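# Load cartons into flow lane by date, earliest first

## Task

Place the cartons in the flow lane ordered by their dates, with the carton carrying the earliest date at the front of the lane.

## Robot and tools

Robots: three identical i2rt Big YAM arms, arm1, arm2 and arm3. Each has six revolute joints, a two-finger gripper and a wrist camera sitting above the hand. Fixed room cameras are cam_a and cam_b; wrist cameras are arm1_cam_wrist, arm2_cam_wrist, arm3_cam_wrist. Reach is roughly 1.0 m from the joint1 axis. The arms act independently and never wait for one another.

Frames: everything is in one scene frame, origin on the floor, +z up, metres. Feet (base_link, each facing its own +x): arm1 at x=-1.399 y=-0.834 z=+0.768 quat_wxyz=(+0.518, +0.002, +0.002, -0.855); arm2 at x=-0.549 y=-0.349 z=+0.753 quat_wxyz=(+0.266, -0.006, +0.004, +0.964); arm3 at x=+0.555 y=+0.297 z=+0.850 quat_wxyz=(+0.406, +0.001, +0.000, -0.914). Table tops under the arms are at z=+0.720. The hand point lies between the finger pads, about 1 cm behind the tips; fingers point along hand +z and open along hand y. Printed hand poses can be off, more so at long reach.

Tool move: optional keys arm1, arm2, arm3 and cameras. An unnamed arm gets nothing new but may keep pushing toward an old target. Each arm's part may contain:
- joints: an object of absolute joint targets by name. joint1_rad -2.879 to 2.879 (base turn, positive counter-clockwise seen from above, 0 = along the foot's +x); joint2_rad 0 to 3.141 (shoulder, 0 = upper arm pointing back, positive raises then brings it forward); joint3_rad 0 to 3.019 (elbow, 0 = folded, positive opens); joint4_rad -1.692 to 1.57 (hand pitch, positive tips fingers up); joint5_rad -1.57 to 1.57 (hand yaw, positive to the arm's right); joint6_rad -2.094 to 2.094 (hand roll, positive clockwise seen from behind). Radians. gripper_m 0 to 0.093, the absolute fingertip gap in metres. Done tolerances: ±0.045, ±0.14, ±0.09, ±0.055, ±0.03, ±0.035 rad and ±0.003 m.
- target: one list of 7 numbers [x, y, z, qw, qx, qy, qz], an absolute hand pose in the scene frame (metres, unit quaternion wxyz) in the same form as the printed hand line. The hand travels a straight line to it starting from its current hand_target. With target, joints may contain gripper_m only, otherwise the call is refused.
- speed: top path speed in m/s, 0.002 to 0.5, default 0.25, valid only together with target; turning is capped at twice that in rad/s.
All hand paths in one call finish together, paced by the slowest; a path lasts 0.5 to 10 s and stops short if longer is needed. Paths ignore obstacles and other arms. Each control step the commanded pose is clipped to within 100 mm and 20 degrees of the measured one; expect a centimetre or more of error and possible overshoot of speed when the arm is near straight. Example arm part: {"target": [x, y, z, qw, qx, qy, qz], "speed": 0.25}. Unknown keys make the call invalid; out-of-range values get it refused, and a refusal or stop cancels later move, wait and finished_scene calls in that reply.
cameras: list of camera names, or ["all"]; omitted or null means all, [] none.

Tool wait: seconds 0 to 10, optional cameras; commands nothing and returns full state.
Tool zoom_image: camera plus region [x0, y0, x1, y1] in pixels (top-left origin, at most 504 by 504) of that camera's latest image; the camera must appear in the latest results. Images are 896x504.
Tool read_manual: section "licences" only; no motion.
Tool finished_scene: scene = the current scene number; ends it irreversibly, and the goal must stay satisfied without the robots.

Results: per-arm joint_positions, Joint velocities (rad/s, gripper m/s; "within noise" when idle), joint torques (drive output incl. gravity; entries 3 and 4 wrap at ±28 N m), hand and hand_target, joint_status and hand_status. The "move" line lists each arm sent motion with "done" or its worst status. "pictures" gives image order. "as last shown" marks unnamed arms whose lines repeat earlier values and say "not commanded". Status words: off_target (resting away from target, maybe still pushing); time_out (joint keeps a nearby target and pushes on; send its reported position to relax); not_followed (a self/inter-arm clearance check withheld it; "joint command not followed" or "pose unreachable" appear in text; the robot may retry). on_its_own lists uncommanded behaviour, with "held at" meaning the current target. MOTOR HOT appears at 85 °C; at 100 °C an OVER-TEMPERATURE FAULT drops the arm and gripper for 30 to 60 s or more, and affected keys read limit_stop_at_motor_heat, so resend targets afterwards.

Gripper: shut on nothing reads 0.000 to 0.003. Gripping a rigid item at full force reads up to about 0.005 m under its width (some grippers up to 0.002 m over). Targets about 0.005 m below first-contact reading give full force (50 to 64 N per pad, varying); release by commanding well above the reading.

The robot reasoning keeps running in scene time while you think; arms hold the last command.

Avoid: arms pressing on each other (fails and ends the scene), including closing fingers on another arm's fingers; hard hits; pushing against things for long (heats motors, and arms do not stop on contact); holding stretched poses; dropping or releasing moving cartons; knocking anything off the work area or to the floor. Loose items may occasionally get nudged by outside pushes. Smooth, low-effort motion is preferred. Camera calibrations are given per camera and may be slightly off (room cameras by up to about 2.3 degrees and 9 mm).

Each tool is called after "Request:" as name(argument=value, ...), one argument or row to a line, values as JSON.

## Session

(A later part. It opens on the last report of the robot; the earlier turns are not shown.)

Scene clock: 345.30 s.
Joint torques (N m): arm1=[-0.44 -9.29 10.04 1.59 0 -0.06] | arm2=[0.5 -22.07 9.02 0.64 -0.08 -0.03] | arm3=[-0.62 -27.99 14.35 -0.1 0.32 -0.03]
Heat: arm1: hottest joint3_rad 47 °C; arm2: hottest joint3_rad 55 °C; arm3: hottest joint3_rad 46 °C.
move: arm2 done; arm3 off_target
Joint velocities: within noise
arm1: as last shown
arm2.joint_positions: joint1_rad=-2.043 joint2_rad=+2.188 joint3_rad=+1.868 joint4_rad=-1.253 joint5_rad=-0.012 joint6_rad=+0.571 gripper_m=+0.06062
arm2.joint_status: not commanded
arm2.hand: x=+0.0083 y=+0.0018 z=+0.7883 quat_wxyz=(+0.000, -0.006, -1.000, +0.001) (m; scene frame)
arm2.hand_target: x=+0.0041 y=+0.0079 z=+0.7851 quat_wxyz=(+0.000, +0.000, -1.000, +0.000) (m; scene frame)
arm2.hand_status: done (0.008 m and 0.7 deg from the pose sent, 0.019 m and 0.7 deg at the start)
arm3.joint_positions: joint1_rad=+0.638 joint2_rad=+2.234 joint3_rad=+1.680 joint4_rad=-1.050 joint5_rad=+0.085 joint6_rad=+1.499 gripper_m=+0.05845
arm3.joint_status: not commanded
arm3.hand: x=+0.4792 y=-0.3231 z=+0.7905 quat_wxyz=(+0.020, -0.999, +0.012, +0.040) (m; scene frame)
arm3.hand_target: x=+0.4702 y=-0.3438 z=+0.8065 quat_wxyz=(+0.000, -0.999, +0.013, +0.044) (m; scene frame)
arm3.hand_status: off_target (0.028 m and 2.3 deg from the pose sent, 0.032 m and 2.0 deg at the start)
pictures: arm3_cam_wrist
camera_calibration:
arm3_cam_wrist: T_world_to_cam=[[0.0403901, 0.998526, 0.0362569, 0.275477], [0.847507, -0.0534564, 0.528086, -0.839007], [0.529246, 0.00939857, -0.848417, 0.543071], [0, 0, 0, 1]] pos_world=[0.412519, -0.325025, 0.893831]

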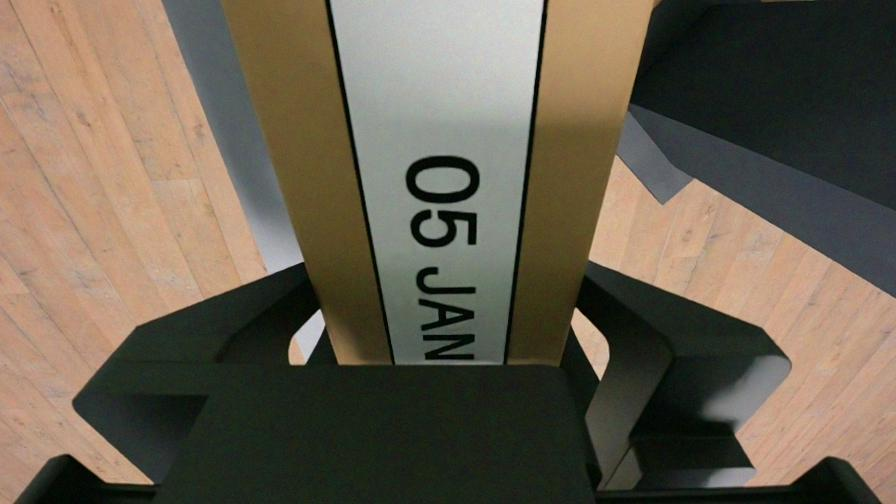

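Request:
move(
  arm2={"target": [0.003, 0.008, 0.775, 0, 0, -1, 0], "speed": 0.06},
  arm3={"joints": {"joint3_rad": 1.738, "joint4_rad": -1.014}},
  cameras=["arm3_cam_wrist"],
)

Scene clock: 353.37 s.
Joint torques (N m): arm1=[-0.44 -9.35 10.04 1.61 0 -0.05] | arm2=[0.5 -21.95 8.83 0.64 -0.07 -0.02] | arm3=[-0.67 -28.22 14.48 0.59 0.32 -0.02]
Heat: arm1: hottest joint3_rad 47 °C; arm2: hottest joint3_rad 54 °C; arm3: hottest joint3_rad 48 °C.
move: arm2 done; arm3 done
Joint velocities: within noise
arm1: as last shown
arm2.joint_positions: joint1_rad=-2.042 joint2_rad=+2.194 joint3_rad=+1.853 joint4_rad=-1.231 joint5_rad=-0.012 joint6_rad=+0.571 gripper_m=+0.06062
arm2.joint_status: not commanded
arm2.hand: x=+0.0075 y=+0.0021 z=+0.7794 quat_wxyz=(-0.001, -0.005, -1.000, +0.001) (m; scene frame)
arm2.hand_target: x=+0.0030 y=+0.0078 z=+0.7750 quat_wxyz=(+0.000, +0.000, -1.000, +0.000) (m; scene frame)
arm2.hand_status: done (0.009 m and 0.6 deg from the pose sent, 0.015 m and 0.7 deg at the start)
arm3.joint_positions: joint1_rad=+0.638 joint2_rad=+2.235 joint3_rad=+1.680 joint4_rad=-1.023 joint5_rad=+0.085 joint6_rad=+1.498 gripper_m=+0.05845
arm3.joint_status: all done
arm3.hand: x=+0.4786 y=-0.3297 z=+0.7902 quat_wxyz=(+0.007, -0.999, +0.012, +0.041) (m; scene frame)
arm3.hand_target: x=+0.4689 y=-0.3556 z=+0.8073 quat_wxyz=(-0.024, -0.999, +0.014, +0.046) (m; scene frame)
arm3.hand_status: not commanded
pictures: arm3_cam_wrist
camera_calibration:
arm3_cam_wrist: T_world_to_cam=[[0.0401074, 0.99915, 0.00953661, 0.303589], [0.848889, -0.0391069, 0.527123, -0.833855], [0.527048, -0.013046, -0.849736, 0.538006], [0, 0, 0, 1]] pos_world=[0.41212, -0.328921, 0.893811]

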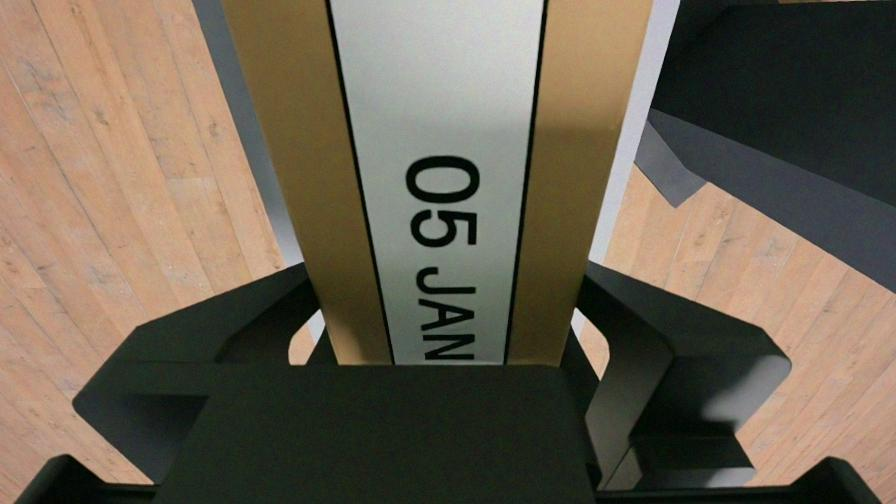

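Request:
move(
  arm2={"target": [0.002, 0.008, 0.767, 0, 0, -1, 0], "speed": 0.06},
  arm3={"joints": {"joint2_rad": 2.252, "joint3_rad": 1.712, "joint4_rad": -0.990}},
  cameras=[],
)

Request:
move(
  arm2={"target": [0.001, 0.008, 0.760, 0, 0, -1, 0], "speed": 0.06},
  arm3={"joints": {"joint2_rad": 2.264, "joint3_rad": 1.706, "joint4_rad": -0.977}},
  cameras=["arm3_cam_wrist"],
)

Scene clock: 365.93 s.
Joint torques (N m): arm1=[-0.5 -9.29 10.03 1.58 0 -0.05] | arm2=[0.5 -21.19 8.49 0.65 -0.07 0] | arm3=[-0.79 -27.99 12.03 0.61 0.27 -0.03]
Heat: arm1: hottest joint3_rad 47 °C; arm2: hottest joint3_rad 54 °C; arm3: hottest joint3_rad 49 °C.
move: arm2 off_target; arm3 done
Joint velocities: within noise
arm1: as last shown
arm2.joint_positions: joint1_rad=-2.041 joint2_rad=+2.194 joint3_rad=+1.845 joint4_rad=-1.213 joint5_rad=-0.012 joint6_rad=+0.571 gripper_m=+0.06062
arm2.joint_status: not commanded
arm2.hand: x=+0.0083 y=+0.0034 z=+0.7760 quat_wxyz=(-0.005, -0.005, -1.000, -0.002) (m; scene frame)
arm2.hand_target: x=+0.0021 y=+0.0079 z=+0.7671 quat_wxyz=(+0.000, +0.000, -1.000, +0.000) (m; scene frame)
arm2.hand_status: off_target (0.012 m and 0.8 deg from the pose sent, 0.015 m and 0.6 deg at the start)
arm3.joint_positions: joint1_rad=+0.638 joint2_rad=+2.245 joint3_rad=+1.680 joint4_rad=-0.998 joint5_rad=+0.087 joint6_rad=+1.498 gripper_m=+0.05845
arm3.joint_status: all done
arm3.hand: x=+0.4779 y=-0.3338 z=+0.7840 quat_wxyz=(+0.000, -0.999, +0.012, +0.043) (m; scene frame)
arm3.hand_target: x=+0.4697 y=-0.3478 z=+0.7903 quat_wxyz=(-0.016, -0.999, +0.014, +0.045) (m; scene frame)
arm3.hand_status: not commanded
pictures: none
No camera images: "cameras" was empty.

Scene clock: 366.90 s.
Joint torques (N m): arm1=[-0.38 -9.35 10.06 1.59 -0.01 -0.06] | arm2=[0.5 -20.54 8.16 0.68 -0.07 0] | arm3=[-0.56 -26.93 11.48 0.91 0.26 -0.04]
Heat: arm1: hottest joint3_rad 47 °C; arm2: hottest joint3_rad 54 °C; arm3: hottest joint3_rad 49 °C.
move: arm2 off_target; arm3 done
Joint velocities: within noise
arm1: as last shown
arm2.joint_positions: joint1_rad=-2.041 joint2_rad=+2.194 joint3_rad=+1.839 joint4_rad=-1.197 joint5_rad=-0.012 joint6_rad=+0.571 gripper_m=+0.06062
arm2.joint_status: not commanded
arm2.hand: x=+0.0093 y=+0.0043 z=+0.7736 quat_wxyz=(-0.009, -0.005, -1.000, -0.004) (m; scene frame)
arm2.hand_target: x=+0.0010 y=+0.0077 z=+0.7601 quat_wxyz=(+0.000, +0.000, -1.000, +0.000) (m; scene frame)
arm2.hand_status: off_target (0.016 m and 1.2 deg from the pose sent, 0.018 m and 0.8 deg at the start)
arm3.joint_positions: joint1_rad=+0.638 joint2_rad=+2.246 joint3_rad=+1.680 joint4_rad=-0.991 joint5_rad=+0.087 joint6_rad=+1.498 gripper_m=+0.05845
arm3.joint_status: all done
arm3.hand: x=+0.4778 y=-0.3354 z=+0.7837 quat_wxyz=(-0.003, -0.999, +0.012, +0.043) (m; scene frame)
arm3.hand_target: x=+0.4700 y=-0.3459 z=+0.7810 quat_wxyz=(-0.013, -0.999, +0.014, +0.045) (m; scene frame)
arm3.hand_status: not commanded
pictures: arm3_cam_wrist
camera_calibration:
arm3_cam_wrist: T_world_to_cam=[[0.0401658, 0.99913, -0.0112177, 0.325549], [0.85071, -0.0283062, 0.524872, -0.825485], [0.524098, -0.0306249, -0.851107, 0.52939], [0, 0, 0, 1]] pos_world=[0.41172, -0.332419, 0.887494]

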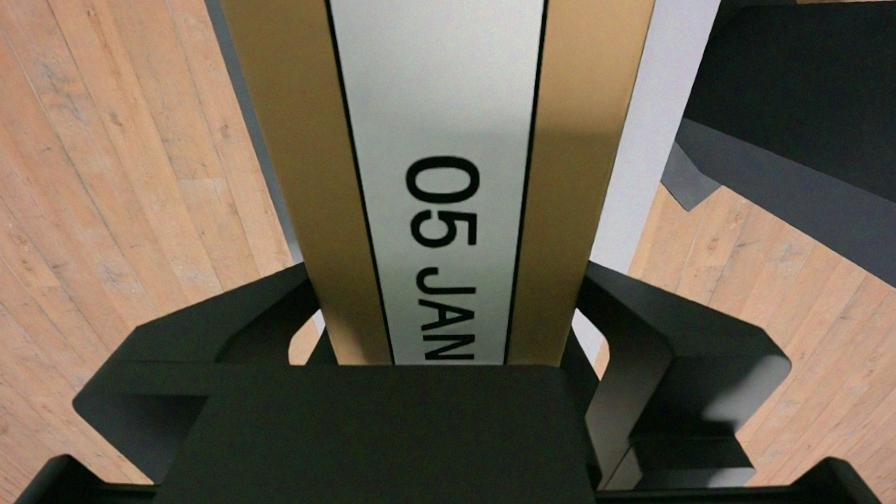

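Request:
move(
  arm2={"joints": {"gripper_m": 0.093}},
  arm3={"joints": {"joint2_rad": 2.238, "joint3_rad": 1.720, "joint4_rad": -1.006}},
  cameras=["arm3_cam_wrist"],
)

Scene clock: 372.33 s.
Joint torques (N m): arm1=[-0.38 -9.23 10.04 1.61 0 -0.05] | arm2=[0.44 -20.48 8.29 0.66 -0.04 0] | arm3=[-0.67 -29.33 12.72 -0.2 0.27 -0.03]
Heat: arm1: hottest joint3_rad 47 °C; arm2: hottest joint3_rad 53 °C; arm3: hottest joint3_rad 49 °C.
move: arm2 done; arm3 done
Joint velocities: within noise
arm1: as last shown
arm2.joint_positions: joint1_rad=-2.040 joint2_rad=+2.194 joint3_rad=+1.839 joint4_rad=-1.197 joint5_rad=-0.013 joint6_rad=+0.571 gripper_m=+0.09285
arm2.joint_status: all done
arm2.hand: x=+0.0090 y=+0.0048 z=+0.7736 quat_wxyz=(-0.009, -0.004, -1.000, -0.005) (m; scene frame)
arm2.hand_target: x=+0.0009 y=+0.0079 z=+0.7602 quat_wxyz=(+0.000, +0.000, -1.000, +0.000) (m; scene frame)
arm2.hand_status: not commanded
arm3.joint_positions: joint1_rad=+0.638 joint2_rad=+2.246 joint3_rad=+1.680 joint4_rad=-0.993 joint5_rad=+0.087 joint6_rad=+1.498 gripper_m=+0.05845
arm3.joint_status: all done
arm3.hand: x=+0.4778 y=-0.3351 z=+0.7837 quat_wxyz=(-0.003, -0.999, +0.012, +0.043) (m; scene frame)
arm3.hand_target: x=+0.4695 y=-0.3500 z=+0.8017 quat_wxyz=(-0.019, -0.999, +0.014, +0.046) (m; scene frame)
arm3.hand_status: not commanded
pictures: arm3_cam_wrist
camera_calibration:
arm3_cam_wrist: T_world_to_cam=[[0.0401327, 0.999142, -0.0101844, 0.324549], [0.850661, -0.028818, 0.524924, -0.825678], [0.524181, -0.0297301, -0.851088, 0.529641], [0, 0, 0, 1]] pos_world=[0.41172, -0.332319, 0.887495]

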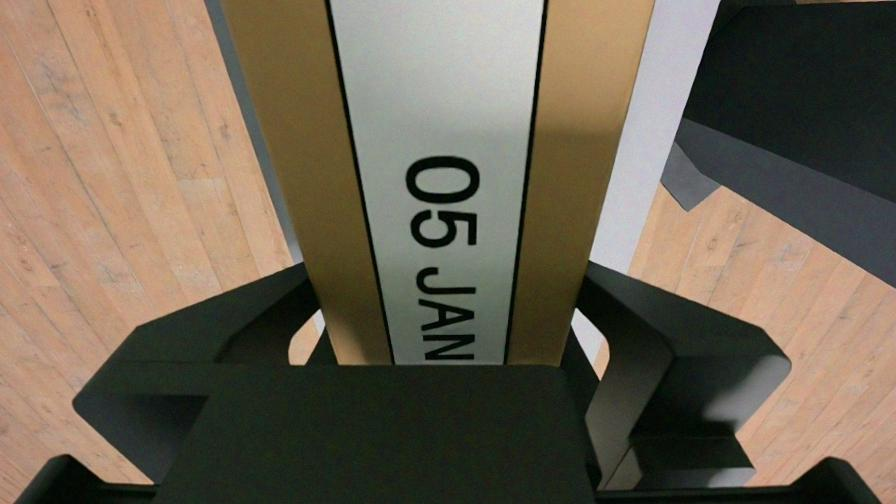

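Request:
move(
  arm2={"target": [0.004, 0.006, 0.935, 0, 0, -1, 0], "speed": 0.2},
  arm3={"joints": {"joint2_rad": 2.232, "joint4_rad": -1.025}},
  cameras=["arm3_cam_wrist"],
)

Scene clock: 376.77 s.
Joint torques (N m): arm1=[-0.44 -9.41 10.04 1.59 0 -0.05] | arm2=[-0.15 -18.96 14.84 -0.34 -0.05 -0.08] | arm3=[-0.97 -29.74 12.74 -0.25 0.25 0.01]
Heat: arm1: hottest joint3_rad 47 °C; arm2: hottest joint3_rad 53 °C; arm3: hottest joint3_rad 49 °C.
move: arm2 off_target; arm3 done
Joint velocities: within noise
arm1: as last shown
arm2.joint_positions: joint1_rad=-2.040 joint2_rad=+2.086 joint3_rad=+2.061 joint4_rad=-1.578 joint5_rad=-0.013 joint6_rad=+0.571 gripper_m=+0.09294
arm2.joint_status: not commanded
arm2.hand: x=-0.0085 y=-0.0035 z=+0.9256 quat_wxyz=(+0.012, -0.005, -1.000, +0.009) (m; scene frame)
arm2.hand_target: x=+0.0031 y=+0.0055 z=+0.9349 quat_wxyz=(-0.001, +0.000, -1.000, +0.000) (m; scene frame)
arm2.hand_status: off_target (0.018 m and 1.8 deg from the pose sent, 0.161 m and 1.2 deg at the start)
arm3.joint_positions: joint1_rad=+0.638 joint2_rad=+2.246 joint3_rad=+1.680 joint4_rad=-1.010 joint5_rad=+0.087 joint6_rad=+1.496 gripper_m=+0.05845
arm3.joint_status: all done
arm3.hand: x=+0.4781 y=-0.3307 z=+0.7837 quat_wxyz=(+0.006, -0.999, +0.011, +0.042) (m; scene frame)
arm3.hand_target: x=+0.4699 y=-0.3463 z=+0.8053 quat_wxyz=(-0.012, -0.999, +0.014, +0.045) (m; scene frame)
arm3.hand_status: not commanded
pictures: arm3_cam_wrist
camera_calibration:
arm3_cam_wrist: T_world_to_cam=[[0.0375063, 0.999264, 0.00799563, 0.30713], [0.85003, -0.0361097, 0.525496, -0.828385], [0.525398, -0.0129129, -0.850759, 0.534288], [0, 0, 0, 1]] pos_world=[0.411918, -0.329917, 0.887407]

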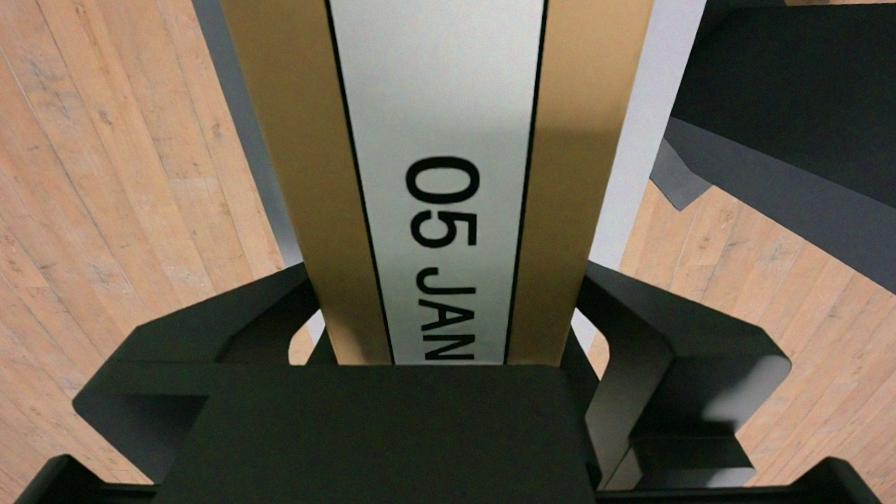

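Request:
zoom_image(
  camera="arm3_cam_wrist",
  region=[180, 0, 684, 300],
)

Scaled by 1.000.

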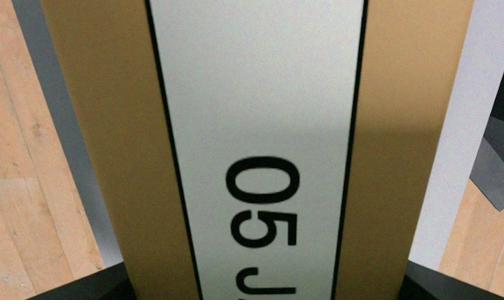

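Request:
move(
  arm2={"target": [-0.31, 0.03, 0.96, 0, 0, -1, 0], "speed": 0.3},
  arm3={"joints": {"joint2_rad": 2.272}},
  cameras=["arm3_cam_wrist"],
)

Scene clock: 400.67 s.
Joint torques (N m): arm1=[-0.44 -9.29 10.03 1.59 0 -0.05] | arm2=[-0.09 -11.87 8.38 0.76 0.12 0.05] | arm3=[-0.79 -26.23 12.71 -0.29 0.24 0]
Heat: arm1: hottest joint3_rad 47 °C; arm2: hottest joint3_rad 60 °C; arm3: hottest joint3_rad 49 °C.
move: arm2 done; arm3 done
Joint velocities: within noise
arm1.joint_positions: joint1_rad=+0.615 joint2_rad=+1.095 joint3_rad=+0.974 joint4_rad=-0.892 joint5_rad=+0.001 joint6_rad=+0.008 gripper_m=+0.09296
arm1.joint_status: not commanded
arm1.hand: x=-1.3442 y=-1.2499 z=+1.0090 quat_wxyz=(-0.207, -0.637, -0.721, +0.178) (m; scene frame)
arm1.hand_target: x=-1.3495 y=-1.2546 z=+1.0192 quat_wxyz=(-0.218, -0.636, -0.715, +0.191) (m; scene frame)
arm1.hand_status: not commanded
arm2.joint_positions: joint1_rad=-1.605 joint2_rad=+1.512 joint3_rad=+1.382 joint4_rad=-1.426 joint5_rad=-0.016 joint6_rad=+0.986 gripper_m=+0.09294
arm2.joint_status: not commanded
arm2.hand: x=-0.3085 y=+0.0324 z=+0.9680 quat_wxyz=(-0.002, +0.006, -1.000, -0.005) (m; scene frame)
arm2.hand_target: x=-0.3101 y=+0.0299 z=+0.9601 quat_wxyz=(+0.000, +0.000, -1.000, +0.000) (m; scene frame)
arm2.hand_status: done (0.008 m and 0.9 deg from the pose sent, 0.305 m and 1.8 deg at the start)
arm3.joint_positions: joint1_rad=+0.638 joint2_rad=+2.246 joint3_rad=+1.680 joint4_rad=-1.010 joint5_rad=+0.087 joint6_rad=+1.496 gripper_m=+0.05845
arm3.joint_status: all done
arm3.hand: x=+0.4782 y=-0.3306 z=+0.7833 quat_wxyz=(+0.007, -0.999, +0.011, +0.042) (m; scene frame)
arm3.hand_target: x=+0.4707 y=-0.3388 z=+0.7802 quat_wxyz=(+0.008, -0.999, +0.013, +0.043) (m; scene frame)
arm3.hand_status: not commanded
pictures: arm3_cam_wrist
camera_calibration:
arm3_cam_wrist: T_world_to_cam=[[0.0374894, 0.999258, 0.00880206, 0.306423], [0.85003, -0.0365194, 0.525467, -0.828232], [0.525399, -0.0122175, -0.850768, 0.534101], [0, 0, 0, 1]] pos_world=[0.411918, -0.329917, 0.886908]

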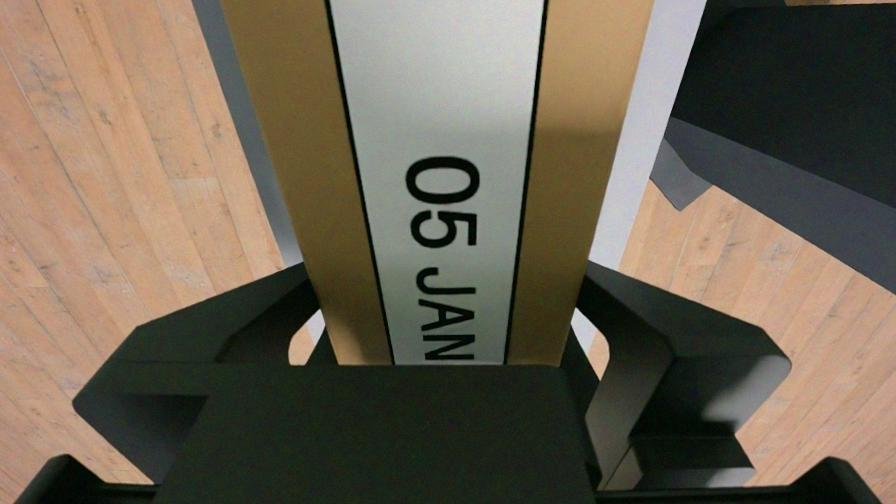

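Request:
move(
  arm2={"joints": {"joint1_rad": 1.615, "joint2_rad": 1.64, "joint3_rad": 1.54, "joint4_rad": -1.422, "joint5_rad": 0, "joint6_rad": -1.215}},
  arm3={"joints": {"joint2_rad": 2.260, "gripper_m": 0.093}},
  cameras=["arm2_cam_wrist", "arm3_cam_wrist"],
)

Scene clock: 410.67 s.
Joint torques (N m): arm1=[-0.38 -9.35 10.03 1.59 0 -0.06] | arm2=[-0.21 -14.27 12.63 -0.13 -0.07 -0.11] | arm3=[-0.62 -27.28 12.7 0.02 0.22 0.03]
Heat: arm1: hottest joint3_rad 47 °C; arm2: hottest joint3_rad 59 °C; arm3: hottest joint3_rad 49 °C.
move: arm2 done; arm3 off_target
Joint velocities: within noise
arm1: as last shown
arm2.joint_positions: joint1_rad=+1.619 joint2_rad=+1.644 joint3_rad=+1.505 joint4_rad=-1.412 joint5_rad=-0.002 joint6_rad=-1.204 gripper_m=+0.09308
arm2.joint_status: all done
arm2.hand: x=-0.7869 y=-0.7876 z=+0.9606 quat_wxyz=(+0.007, +0.416, +0.909, -0.013) (m; scene frame)
arm2.hand_target: x=-0.7924 y=-0.7931 z=+0.9758 quat_wxyz=(+0.005, +0.413, +0.910, -0.028) (m; scene frame)
arm2.hand_status: not commanded
arm3.joint_positions: joint1_rad=+0.638 joint2_rad=+2.246 joint3_rad=+1.681 joint4_rad=-1.019 joint5_rad=+0.088 joint6_rad=+1.493 gripper_m=+0.07761
arm3.joint_status: gripper_m off_target (ended at +0.07754, target +0.09300); the others done
arm3.hand: x=+0.4782 y=-0.3288 z=+0.7835 quat_wxyz=(+0.011, -0.999, +0.009, +0.042) (m; scene frame)
arm3.hand_target: x=+0.4705 y=-0.3412 z=+0.7878 quat_wxyz=(+0.002, -0.999, +0.013, +0.044) (m; scene frame)
arm3.hand_status: not commanded
pictures: arm2_cam_wrist, arm3_cam_wrist
camera_calibration:
arm2_cam_wrist: T_world_to_cam=[[-0.753749, -0.656416, 0.0312965, -1.14207], [-0.537321, 0.643014, 0.545727, -0.432563], [-0.378348, 0.394525, -0.837378, 0.940268], [0, 0, 0, 1]] pos_world=[-0.73751, -0.842488, 1.05916]
arm3_cam_wrist: T_world_to_cam=[[0.035126, 0.999245, 0.0165967, 0.299672], [0.850094, -0.0386064, 0.525215, -0.828851], [0.525459, -0.00433995, -0.850808, 0.536974], [0, 0, 0, 1]] pos_world=[0.411917, -0.329114, 0.887212]

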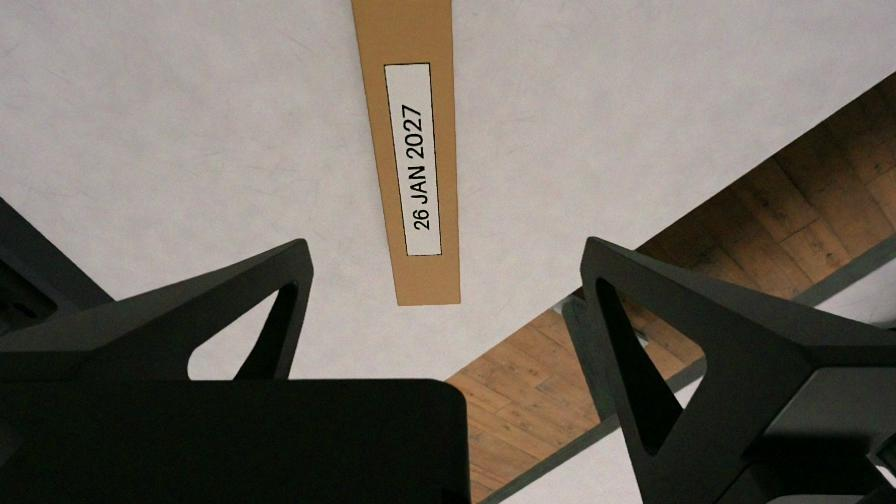

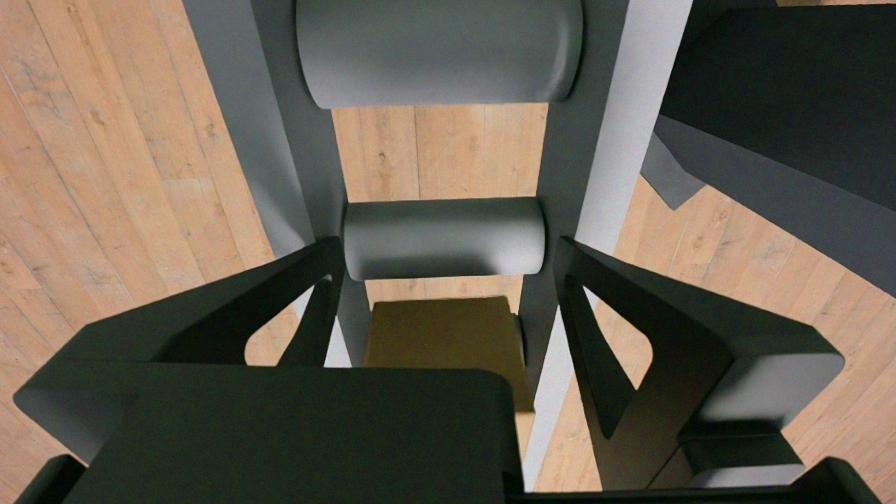

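Request:
move(
  arm2={"target": [-0.792, -0.751, 0.84, 0, 0.3963, 0.9181, 0], "speed": 0.2},
  arm3={"target": [0.478, -0.333, 0.94, -0.0006, 0.99896, -0.0131, -0.0436], "speed": 0.2},
  cameras=["arm2_cam_wrist", "arm3_cam_wrist", "cam_b"],
)

Request:
zoom_image(
  camera="cam_b",
  region=[310, 170, 570, 350],
)

Scene clock: 420.30 s.
Joint torques (N m): arm1=[-0.38 -9.35 10.03 1.59 0 -0.06] | arm2=[-0.73 -12.75 7.91 0.73 -0.05 -0.11] | arm3=[0.03 -24.88 12.92 -0.01 0.2 0.14]
Heat: arm1: hottest joint3_rad 47 °C; arm2: hottest joint3_rad 59 °C; arm3: hottest joint3_rad 49 °C.
move: arm2 off_target; arm3 off_target
Joint velocities: within noise
arm1: as last shown
arm2.joint_positions: joint1_rad=+1.584 joint2_rad=+1.662 joint3_rad=+1.231 joint4_rad=-1.127 joint5_rad=+0.012 joint6_rad=-1.280 gripper_m=+0.09308
arm2.joint_status: not commanded
arm2.hand: x=-0.7897 y=-0.7566 z=+0.8515 quat_wxyz=(+0.000, +0.397, +0.918, -0.009) (m; scene frame)
arm2.hand_target: x=-0.7919 y=-0.7508 z=+0.8402 quat_wxyz=(+0.000, +0.396, +0.918, +0.000) (m; scene frame)
arm2.hand_status: off_target (0.013 m and 1.1 deg from the pose sent, 0.126 m and 3.0 deg at the start)
arm3.joint_positions: joint1_rad=+0.638 joint2_rad=+2.040 joint3_rad=+1.794 joint4_rad=-1.303 joint5_rad=+0.088 joint6_rad=+1.492 gripper_m=+0.09294
arm3.joint_status: not commanded
arm3.on_its_own: gripper_m moved +0.01533 to your old target +0.09300
arm3.hand: x=+0.4780 y=-0.3274 z=+0.9492 quat_wxyz=(-0.007, -0.999, +0.010, +0.044) (m; scene frame)
arm3.hand_target: x=+0.4781 y=-0.3326 z=+0.9399 quat_wxyz=(+0.000, -0.999, +0.013, +0.044) (m; scene frame)
arm3.hand_status: off_target (0.011 m and 0.9 deg from the pose sent, 0.157 m and 1.2 deg at the start; pose on its path clipped on 6 of 50 steps)
pictures: arm2_cam_wrist, arm3_cam_wrist, cam_b
camera_calibration:
arm2_cam_wrist: T_world_to_cam=[[-0.725609, -0.687458, 0.0298953, -1.12063], [-0.557779, 0.613064, 0.559496, -0.445079], [-0.402957, 0.3893, -0.828294, 0.804485], [0, 0, 0, 1]] pos_world=[-0.737218, -0.810706, 0.948871]
arm3_cam_wrist: T_world_to_cam=[[0.034086, 0.999251, -0.0182971, 0.329186], [0.851918, -0.0194779, 0.523314, -0.908447], [0.522565, -0.0334253, -0.851944, 0.670891], [0, 0, 0, 1]] pos_world=[0.412117, -0.324209, 1.05299]

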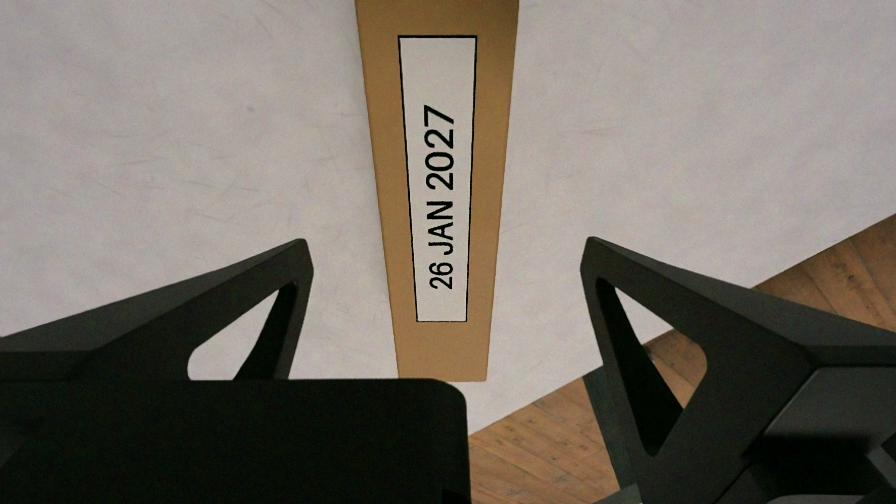

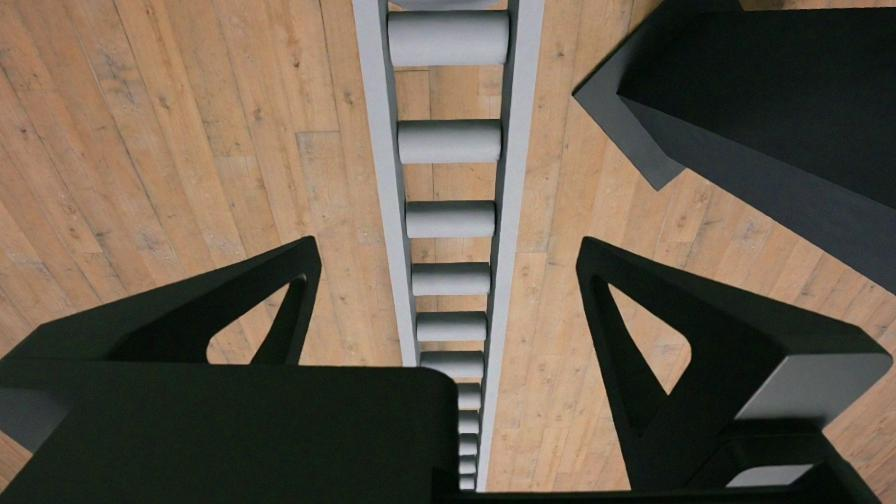

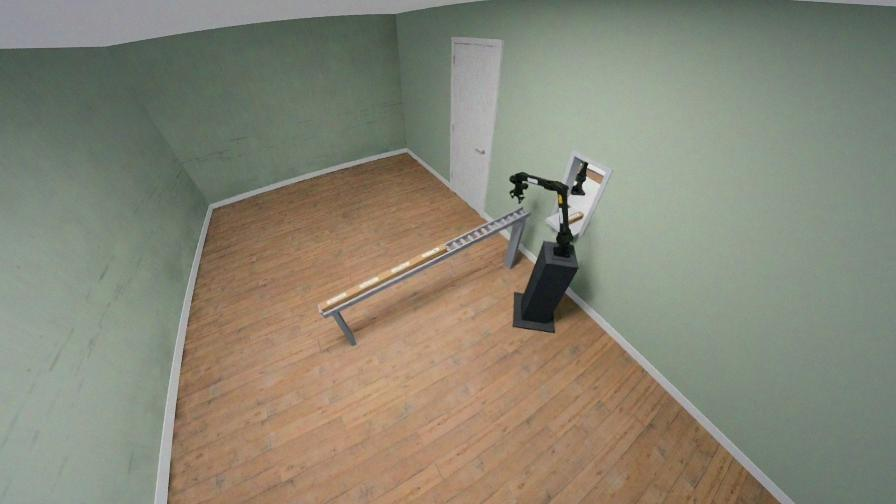

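Scaled by 1.938 from the camera's 896x504 image, which has a finer 1280x720 frame.

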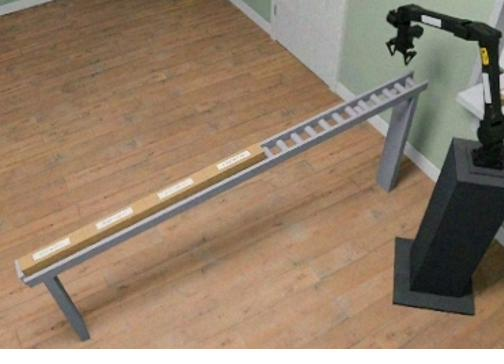

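Request:
move(
  arm2={"target": [-0.799, -0.743, 0.738, 0, 0.3963, 0.9181, 0], "speed": 0.15},
  arm3={"target": [0.31, 0.02, 0.95, 0, -0.99991, 0.0131, 0], "speed": 0.3},
  cameras=["arm2_cam_wrist"],
)

Request:
move(
  arm2={"joints": {"gripper_m": 0.05}},
  arm3={"target": [0.03, 0.000, 0.95, 0, -0.99966, 0.02618, 0], "speed": 0.3},
  cameras=["arm2_cam_wrist", "arm3_cam_wrist"],
)

Scene clock: 429.40 s.
Joint torques (N m): arm1=[-0.38 -9.23 10.03 1.58 0 -0.05] | arm2=[-0.73 -12.57 6.63 0.69 -0.04 -0.12] | arm3=[-0.73 -14.39 9.48 0.47 0 -0.05]
Heat: arm1: hottest joint3_rad 47 °C; arm2: hottest joint3_rad 57 °C; arm3: hottest joint3_rad 48 °C.
move: arm2 off_target; arm3 done
Joint velocities: within noise
arm1: as last shown
arm2.joint_positions: joint1_rad=+1.561 joint2_rad=+1.801 joint3_rad=+1.113 joint4_rad=-0.865 joint5_rad=+0.012 joint6_rad=-1.305 gripper_m=+0.09308
arm2.joint_status: not commanded
arm2.hand: x=-0.7982 y=-0.7517 z=+0.7506 quat_wxyz=(-0.001, +0.397, +0.918, -0.011) (m; scene frame)
arm2.hand_target: x=-0.7988 y=-0.7429 z=+0.7383 quat_wxyz=(+0.000, +0.396, +0.918, +0.000) (m; scene frame)
arm2.hand_status: off_target (0.015 m and 1.3 deg from the pose sent, 0.115 m and 1.1 deg at the start)
arm3.joint_positions: joint1_rad=+0.023 joint2_rad=+1.410 joint3_rad=+0.952 joint4_rad=-1.115 joint5_rad=+0.004 joint6_rad=+0.886 gripper_m=+0.09294
arm3.joint_status: not commanded
arm3.hand: x=+0.3117 y=+0.0177 z=+0.9501 quat_wxyz=(+0.002, -1.000, +0.013, +0.000) (m; scene frame)
arm3.hand_target: x=+0.3100 y=+0.0200 z=+0.9499 quat_wxyz=(+0.000, -1.000, +0.013, +0.000) (m; scene frame)
arm3.hand_status: done (0.003 m and 0.2 deg from the pose sent, 0.386 m and 5.1 deg at the start)
pictures: arm2_cam_wrist
camera_calibration:
arm2_cam_wrist: T_world_to_cam=[[-0.724778, -0.688137, 0.0341242, -1.12336], [-0.55702, 0.614389, 0.558798, -0.394225], [-0.405495, 0.385997, -0.828601, 0.711376], [0, 0, 0, 1]] pos_world=[-0.74532, -0.80541, 0.848073]

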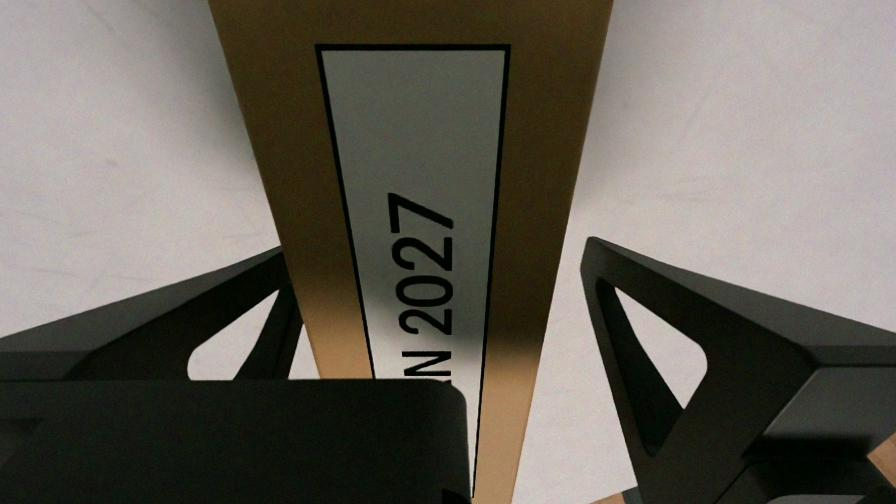

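Scene clock: 431.37 s.
Joint torques (N m): arm1=[-0.44 -9.29 10.03 1.59 0 -0.05] | arm2=[-0.73 -12.51 6.78 0.73 -0.04 -0.12] | arm3=[-0.03 -22.77 14.56 0.08 0 0]
Heat: arm1: hottest joint3_rad 47 °C; arm2: hottest joint3_rad 57 °C; arm3: hottest joint3_rad 48 °C.
move: arm2 off_target; arm3 off_target
Joint velocities: within noise
arm1: as last shown
arm2.joint_positions: joint1_rad=+1.561 joint2_rad=+1.801 joint3_rad=+1.110 joint4_rad=-0.865 joint5_rad=+0.012 joint6_rad=-1.305 gripper_m=+0.06056
arm2.joint_status: gripper_m off_target (ended at +0.06059, target +0.05000)
arm2.hand: x=-0.7976 y=-0.7507 z=+0.7499 quat_wxyz=(+0.000, +0.397, +0.918, -0.010) (m; scene frame)
arm2.hand_target: x=-0.7988 y=-0.7429 z=+0.7383 quat_wxyz=(+0.000, +0.396, +0.918, +0.000) (m; scene frame)
arm2.hand_status: not commanded
arm3.joint_positions: joint1_rad=-0.318 joint2_rad=+1.947 joint3_rad=+1.658 joint4_rad=-1.282 joint5_rad=+0.003 joint6_rad=+0.578 gripper_m=+0.09294
arm3.joint_status: not commanded
arm3.hand: x=+0.0409 y=+0.0060 z=+0.9520 quat_wxyz=(+0.001, -1.000, +0.030, +0.000) (m; scene frame)
arm3.hand_target: x=+0.0304 y=+0.0002 z=+0.9499 quat_wxyz=(+0.000, -1.000, +0.026, +0.000) (m; scene frame)
arm3.hand_status: off_target (0.013 m and 0.5 deg from the pose sent, 0.282 m and 1.5 deg at the start)
pictures: arm2_cam_wrist, arm3_cam_wrist
camera_calibration:
arm2_cam_wrist: T_world_to_cam=[[-0.72483, -0.688189, 0.0319029, -1.12062], [-0.557686, 0.613308, 0.559321, -0.3958], [-0.404485, 0.38762, -0.828337, 0.712442], [0, 0, 0, 1]] pos_world=[-0.744819, -0.804608, 0.847272]
arm3_cam_wrist: T_world_to_cam=[[0.0759463, 0.997112, 0.000206825, -0.00835452], [0.800833, -0.06112, 0.595761, -0.597765], [0.594053, -0.0450802, -0.803162, 0.86359], [0, 0, 0, 1]] pos_world=[-0.0336744, 0.0107258, 1.04973]

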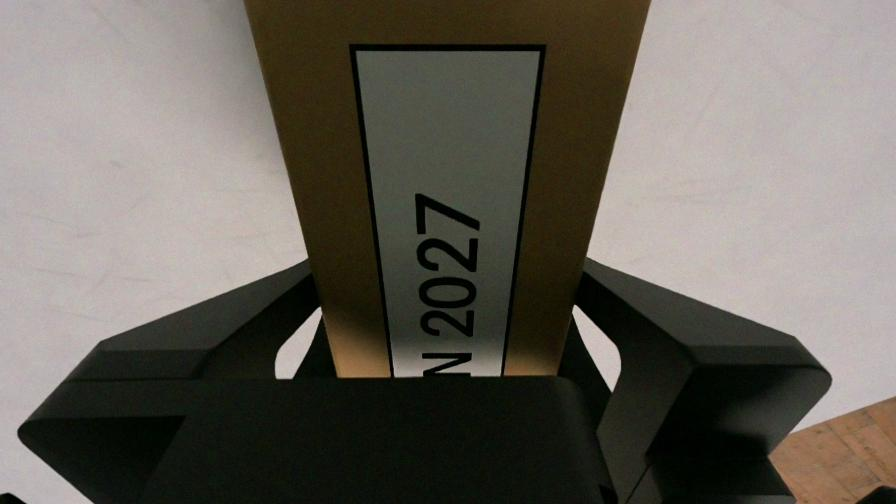

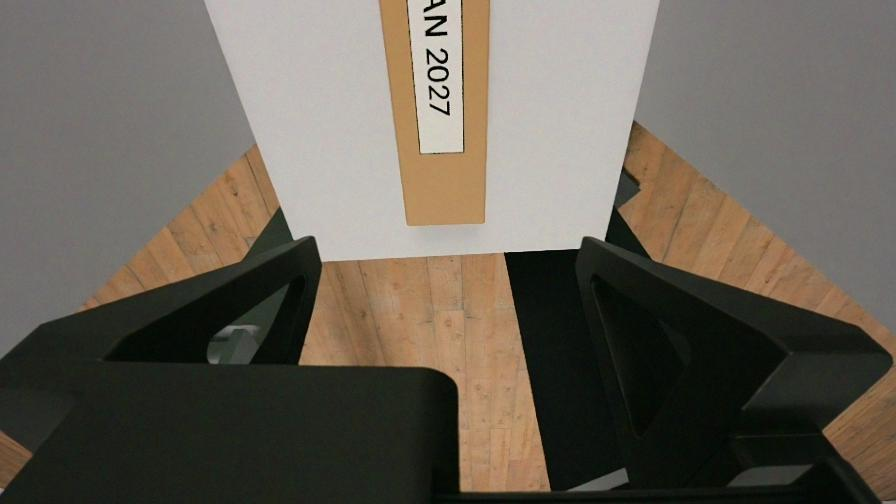

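Request:
move(
  arm2={"target": [-0.798, -0.752, 0.965, 0, 0.3963, 0.9181, 0], "speed": 0.25},
  arm3={"target": [-0.016, 0.004, 0.85, 0, -0.99966, 0.02618, 0], "speed": 0.2},
  cameras=[],
)

Request:
move(
  arm2={"joints": {"joint1_rad": -0.6, "joint2_rad": 1.525, "joint3_rad": 1.42, "joint4_rad": -1.43, "joint5_rad": 0, "joint6_rad": 0.3}},
  arm3={"target": [-0.019, 0.003, 0.764, 0, -0.99966, 0.02618, 0], "speed": 0.15},
  cameras=["arm2_cam_wrist", "arm3_cam_wrist"],
)

Scene clock: 443.77 s.
Joint torques (N m): arm1=[-0.38 -9.29 10.02 1.58 0 -0.05] | arm2=[0.5 -13.86 15.82 -0.34 -0.08 0.05] | arm3=[-0.85 -25 13.68 0.69 0.01 -0.02]
Heat: arm1: hottest joint3_rad 47 °C; arm2: hottest joint3_rad 55 °C; arm3: hottest joint3_rad 50 °C.
move: arm2 off_target; arm3 off_target
Joint velocities: within noise
arm1: as last shown
arm2.joint_positions: joint1_rad=+1.561 joint2_rad=+1.586 joint3_rad=+1.366 joint4_rad=-1.427 joint5_rad=+0.012 joint6_rad=-1.305 gripper_m=+0.06056
arm2.joint_status: not commanded
arm2.hand: x=-0.7875 y=-0.7291 z=+0.9349 quat_wxyz=(+0.006, +0.396, +0.918, +0.035) (m; scene frame)
arm2.hand_target: x=-0.7967 y=-0.7499 z=+0.9651 quat_wxyz=(+0.000, +0.396, +0.918, +0.000) (m; scene frame)
arm2.hand_status: off_target (0.039 m and 4.1 deg from the pose sent, 0.215 m and 1.2 deg at the start)
arm3.joint_positions: joint1_rad=-0.350 joint2_rad=+2.142 joint3_rad=+1.708 joint4_rad=-1.154 joint5_rad=+0.003 joint6_rad=+0.537 gripper_m=+0.09294
arm3.joint_status: not commanded
arm3.hand: x=+0.0006 y=+0.0060 z=+0.8547 quat_wxyz=(+0.006, -1.000, +0.026, -0.008) (m; scene frame)
arm3.hand_target: x=-0.0153 y=+0.0043 z=+0.8502 quat_wxyz=(+0.000, -1.000, +0.026, +0.000) (m; scene frame)
arm3.hand_status: off_target (0.017 m and 1.1 deg from the pose sent, 0.117 m and 0.5 deg at the start)
pictures: none
No camera images: "cameras" was empty.

Scene clock: 446.03 s.
Joint torques (N m): arm1=[-0.44 -9.29 10.04 1.58 0 -0.05] | arm2=[0.21 -14.04 13.91 -0.17 -0.07 0.08] | arm3=[-0.85 -26.7 10.32 0.66 -0.01 -0.03]
Heat: arm1: hottest joint3_rad 47 °C; arm2: hottest joint3_rad 55 °C; arm3: hottest joint3_rad 49 °C.
move: arm2 done; arm3 off_target
Joint velocities: within noise
arm1: as last shown
arm2.joint_positions: joint1_rad=-0.603 joint2_rad=+1.544 joint3_rad=+1.366 joint4_rad=-1.421 joint5_rad=+0.002 joint6_rad=+0.290 gripper_m=+0.06060
arm2.joint_status: all done
arm2.hand: x=-0.7362 y=+0.0615 z=+0.9441 quat_wxyz=(+0.006, +0.754, -0.656, +0.021) (m; scene frame)
arm2.hand_target: x=-0.7431 y=+0.0724 z=+0.9726 quat_wxyz=(-0.006, +0.752, -0.659, -0.009) (m; scene frame)
arm2.hand_status: not commanded
arm3.joint_positions: joint1_rad=-0.350 joint2_rad=+2.269 joint3_rad=+1.708 joint4_rad=-1.003 joint5_rad=+0.003 joint6_rad=+0.536 gripper_m=+0.09294
arm3.joint_status: not commanded
arm3.hand: x=-0.0137 y=-0.0016 z=+0.7766 quat_wxyz=(+0.000, -1.000, +0.025, +0.003) (m; scene frame)
arm3.hand_target: x=-0.0185 y=+0.0031 z=+0.7641 quat_wxyz=(+0.000, -1.000, +0.026, +0.000) (m; scene frame)
arm3.hand_status: off_target (0.014 m and 0.3 deg from the pose sent, 0.093 m and 1.1 deg at the start)
pictures: arm2_cam_wrist, arm3_cam_wrist
camera_calibration:
arm2_cam_wrist: T_world_to_cam=[[0.989194, 0.143458, 0.0302432, 0.68898], [0.0971939, -0.796109, 0.597297, -0.435296], [0.109764, -0.587903, -0.80145, 0.996483], [0, 0, 0, 1]] pos_world=[-0.748604, 0.140453, 1.0378]
arm3_cam_wrist: T_world_to_cam=[[0.0660091, 0.997814, -0.00314898, 0.00591905], [0.804684, -0.0513662, 0.591477, -0.446467], [0.590022, -0.0415768, -0.806316, 0.757179], [0, 0, 0, 1]] pos_world=[-0.0878785, 0.00264166, 0.874619]

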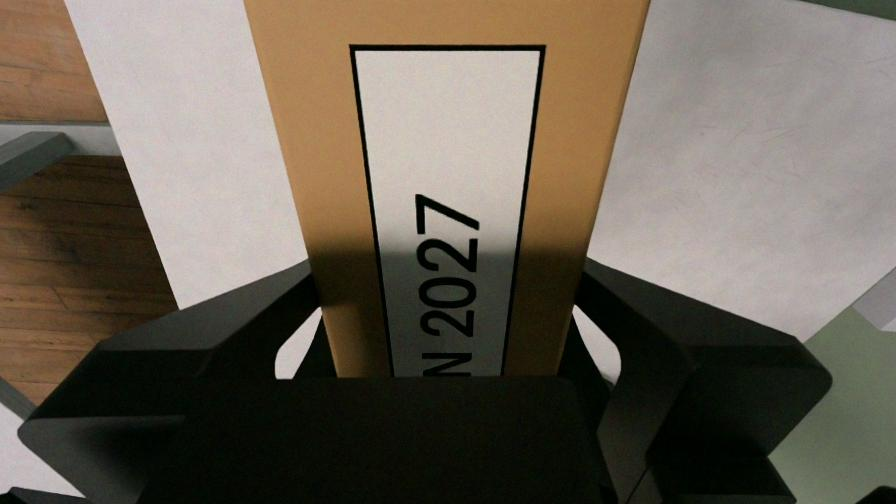

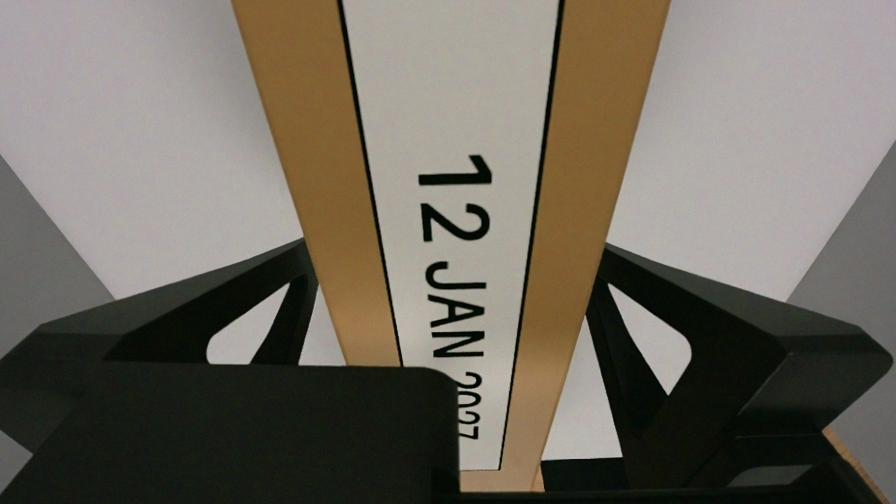

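Well centered. Grip and lift with arm3, retreat while arm2 approaches.

Request:
move(
  arm3={"joints": {"gripper_m": 0.05}},
  cameras=[],
)

Request:
move(
  arm3={"target": [-0.01, 0.0, 0.95, 0, -0.99966, 0.02618, 0], "speed": 0.25},
  cameras=["arm3_cam_wrist"],
)

Request:
move(
  arm2={"joints": {"joint1_rad": -1.593, "joint2_rad": 1.525, "joint3_rad": 1.40, "joint4_rad": -1.43, "joint5_rad": 0, "joint6_rad": 1.009}},
  arm3={"target": [0.31, 0.02, 0.95, 0, -0.99991, 0.0131, 0], "speed": 0.25},
  cameras=[],
)

Request:
move(
  arm2={"target": [0.0, 0.0, 0.945, 0, 0, -1, 0], "speed": 0.25},
  arm3={"target": [0.478, -0.340, 0.94, -0.0006, 0.99896, -0.0131, -0.0436], "speed": 0.3},
  cameras=["arm3_cam_wrist"],
)

Scene clock: 452.03 s.
Joint torques (N m): arm1=[-0.44 -9.35 10.03 1.59 0 -0.06] | arm2=[0.21 -14.1 13.91 -0.17 -0.07 0.08] | arm3=[-0.79 -26.75 10.29 0.81 -0.04 -0.02]
Heat: arm1: hottest joint3_rad 47 °C; arm2: hottest joint3_rad 56 °C; arm3: hottest joint3_rad 49 °C.
move: arm3 off_target
Joint velocities: within noise
arm1, arm2: as last shown
arm3.joint_positions: joint1_rad=-0.351 joint2_rad=+2.269 joint3_rad=+1.708 joint4_rad=-1.003 joint5_rad=+0.004 joint6_rad=+0.534 gripper_m=+0.05829
arm3.joint_status: gripper_m off_target (ended at +0.05832, target +0.05000)
arm3.hand: x=-0.0141 y=-0.0009 z=+0.7766 quat_wxyz=(+0.000, -1.000, +0.025, +0.003) (m; scene frame)
arm3.hand_target: x=-0.0187 y=+0.0033 z=+0.7641 quat_wxyz=(+0.000, -1.000, +0.026, +0.000) (m; scene frame)
arm3.hand_status: not commanded
pictures: none
No camera images: "cameras" was empty.

Scene clock: 453.70 s.
Joint torques (N m): arm1=[-0.44 -9.35 10.03 1.59 0 -0.05] | arm2=[0.21 -14.04 13.91 -0.17 -0.07 0.08] | arm3=[0.09 -27.99 15.36 -0.1 -0.01 0.11]
Heat: arm1: hottest joint3_rad 47 °C; arm2: hottest joint3_rad 56 °C; arm3: hottest joint3_rad 49 °C.
move: arm3 off_target
Joint velocities: within noise
arm1.joint_positions: joint1_rad=+0.615 joint2_rad=+1.095 joint3_rad=+0.974 joint4_rad=-0.892 joint5_rad=+0.001 joint6_rad=+0.008 gripper_m=+0.09296
arm1.joint_status: not commanded
arm1.hand: x=-1.3442 y=-1.2499 z=+1.0090 quat_wxyz=(-0.207, -0.637, -0.721, +0.178) (m; scene frame)
arm1.hand_target: x=-1.3495 y=-1.2546 z=+1.0192 quat_wxyz=(-0.218, -0.636, -0.715, +0.191) (m; scene frame)
arm1.hand_status: not commanded
arm2: as last shown
arm3.joint_positions: joint1_rad=-0.351 joint2_rad=+2.073 joint3_rad=+1.801 joint4_rad=-1.340 joint5_rad=+0.003 joint6_rad=+0.534 gripper_m=+0.05829
arm3.joint_status: not commanded
arm3.hand: x=+0.0039 y=+0.0086 z=+0.9305 quat_wxyz=(+0.011, -0.999, +0.025, -0.018) (m; scene frame)
arm3.hand_target: x=-0.0092 y=+0.0006 z=+0.9504 quat_wxyz=(+0.000, -1.000, +0.026, +0.001) (m; scene frame)
arm3.hand_status: off_target (0.026 m and 2.4 deg from the pose sent, 0.173 m and 0.4 deg at the start; pose on its path clipped on 2 of 50 steps)
pictures: arm3_cam_wrist
camera_calibration:
arm3_cam_wrist: T_world_to_cam=[[0.0648818, 0.997659, 0.0215856, -0.0280344], [0.779338, -0.0641696, 0.623309, -0.580692], [0.623236, -0.023619, -0.781677, 0.848097], [0, 0, 0, 1]] pos_world=[-0.0741896, 0.0107371, 1.02549]

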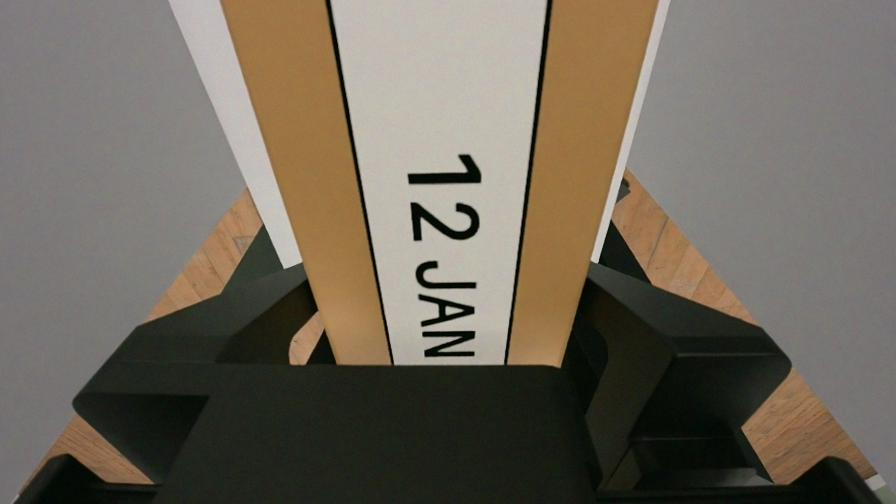

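Scene clock: 456.00 s.
Joint torques (N m): arm1=[-0.38 -9.35 10.03 1.58 0 -0.06] | arm2=[-0.26 -13.98 12.31 -0.17 -0.02 0.1] | arm3=[0.85 -15.62 10.41 0.69 0.2 0.17]
Heat: arm1: hottest joint3_rad 47 °C; arm2: hottest joint3_rad 57 °C; arm3: hottest joint3_rad 49 °C.
move: arm2 done; arm3 off_target
Joint velocities: within noise
arm1: as last shown
arm2.joint_positions: joint1_rad=-1.592 joint2_rad=+1.544 joint3_rad=+1.366 joint4_rad=-1.422 joint5_rad=+0.002 joint6_rad=+0.998 gripper_m=+0.06061
arm2.joint_status: all done
arm2.hand: x=-0.3116 y=+0.0326 z=+0.9484 quat_wxyz=(+0.003, +0.006, -1.000, +0.019) (m; scene frame)
arm2.hand_target: x=-0.3079 y=+0.0384 z=+0.9693 quat_wxyz=(-0.009, +0.000, -1.000, -0.001) (m; scene frame)
arm2.hand_status: not commanded
arm3.joint_positions: joint1_rad=+0.006 joint2_rad=+1.426 joint3_rad=+0.939 joint4_rad=-1.120 joint5_rad=-0.002 joint6_rad=+0.868 gripper_m=+0.05829
arm3.joint_status: not commanded
arm3.hand: x=+0.3125 y=+0.0267 z=+0.9402 quat_wxyz=(+0.013, -1.000, +0.013, -0.014) (m; scene frame)
arm3.hand_target: x=+0.3102 y=+0.0201 z=+0.9501 quat_wxyz=(+0.000, -1.000, +0.013, +0.000) (m; scene frame)
arm3.hand_status: off_target (0.012 m and 2.2 deg from the pose sent, 0.307 m and 2.8 deg at the start)
pictures: none
No camera images: "cameras" was empty.

Scene clock: 458.47 s.
Joint torques (N m): arm1=[-0.44 -9.29 10.03 1.58 -0.01 -0.05] | arm2=[0.03 -19.96 16.42 -0.24 -0.07 -0.12] | arm3=[-0.5 -27.05 15.88 -0.1 0.31 0.17]
Heat: arm1: hottest joint3_rad 47 °C; arm2: hottest joint3_rad 57 °C; arm3: hottest joint3_rad 49 °C.
move: arm2 off_target; arm3 off_target
Joint velocities: within noise
arm1: as last shown
arm2.joint_positions: joint1_rad=-2.047 joint2_rad=+2.079 joint3_rad=+2.021 joint4_rad=-1.584 joint5_rad=-0.012 joint6_rad=+0.571 gripper_m=+0.06061
arm2.joint_status: not commanded
arm2.hand: x=-0.0163 y=-0.0139 z=+0.9150 quat_wxyz=(+0.029, -0.008, -0.999, +0.020) (m; scene frame)
arm2.hand_target: x=-0.0023 y=-0.0013 z=+0.9452 quat_wxyz=(-0.001, +0.000, -1.000, +0.000) (m; scene frame)
arm2.hand_status: off_target (0.037 m and 4.1 deg from the pose sent, 0.313 m and 2.3 deg at the start)
arm3.joint_positions: joint1_rad=+0.643 joint2_rad=+2.078 joint3_rad=+1.787 joint4_rad=-1.313 joint5_rad=+0.085 joint6_rad=+1.493 gripper_m=+0.05829
arm3.joint_status: not commanded
arm3.hand: x=+0.4823 y=-0.3213 z=+0.9234 quat_wxyz=(+0.021, -0.999, +0.006, +0.040) (m; scene frame)
arm3.hand_target: x=+0.4782 y=-0.3388 z=+0.9402 quat_wxyz=(+0.000, -0.999, +0.013, +0.044) (m; scene frame)
arm3.hand_status: off_target (0.025 m and 2.5 deg from the pose sent, 0.402 m and 6.7 deg at the start)
pictures: arm3_cam_wrist
camera_calibration:
arm3_cam_wrist: T_world_to_cam=[[0.0297205, 0.998871, 0.0370496, 0.273258], [0.847679, -0.0448289, 0.528611, -0.909436], [0.529676, 0.0156956, -0.848055, 0.655639], [0, 0, 0, 1]] pos_world=[0.415513, -0.324009, 1.02663]

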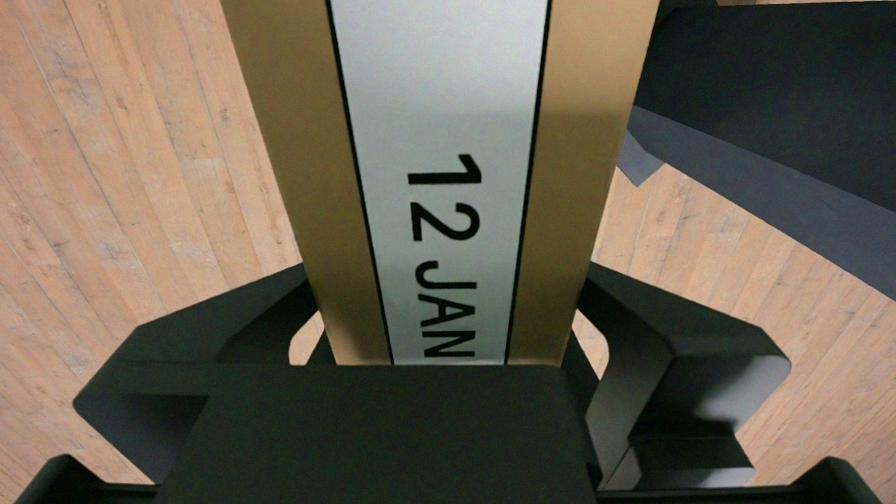

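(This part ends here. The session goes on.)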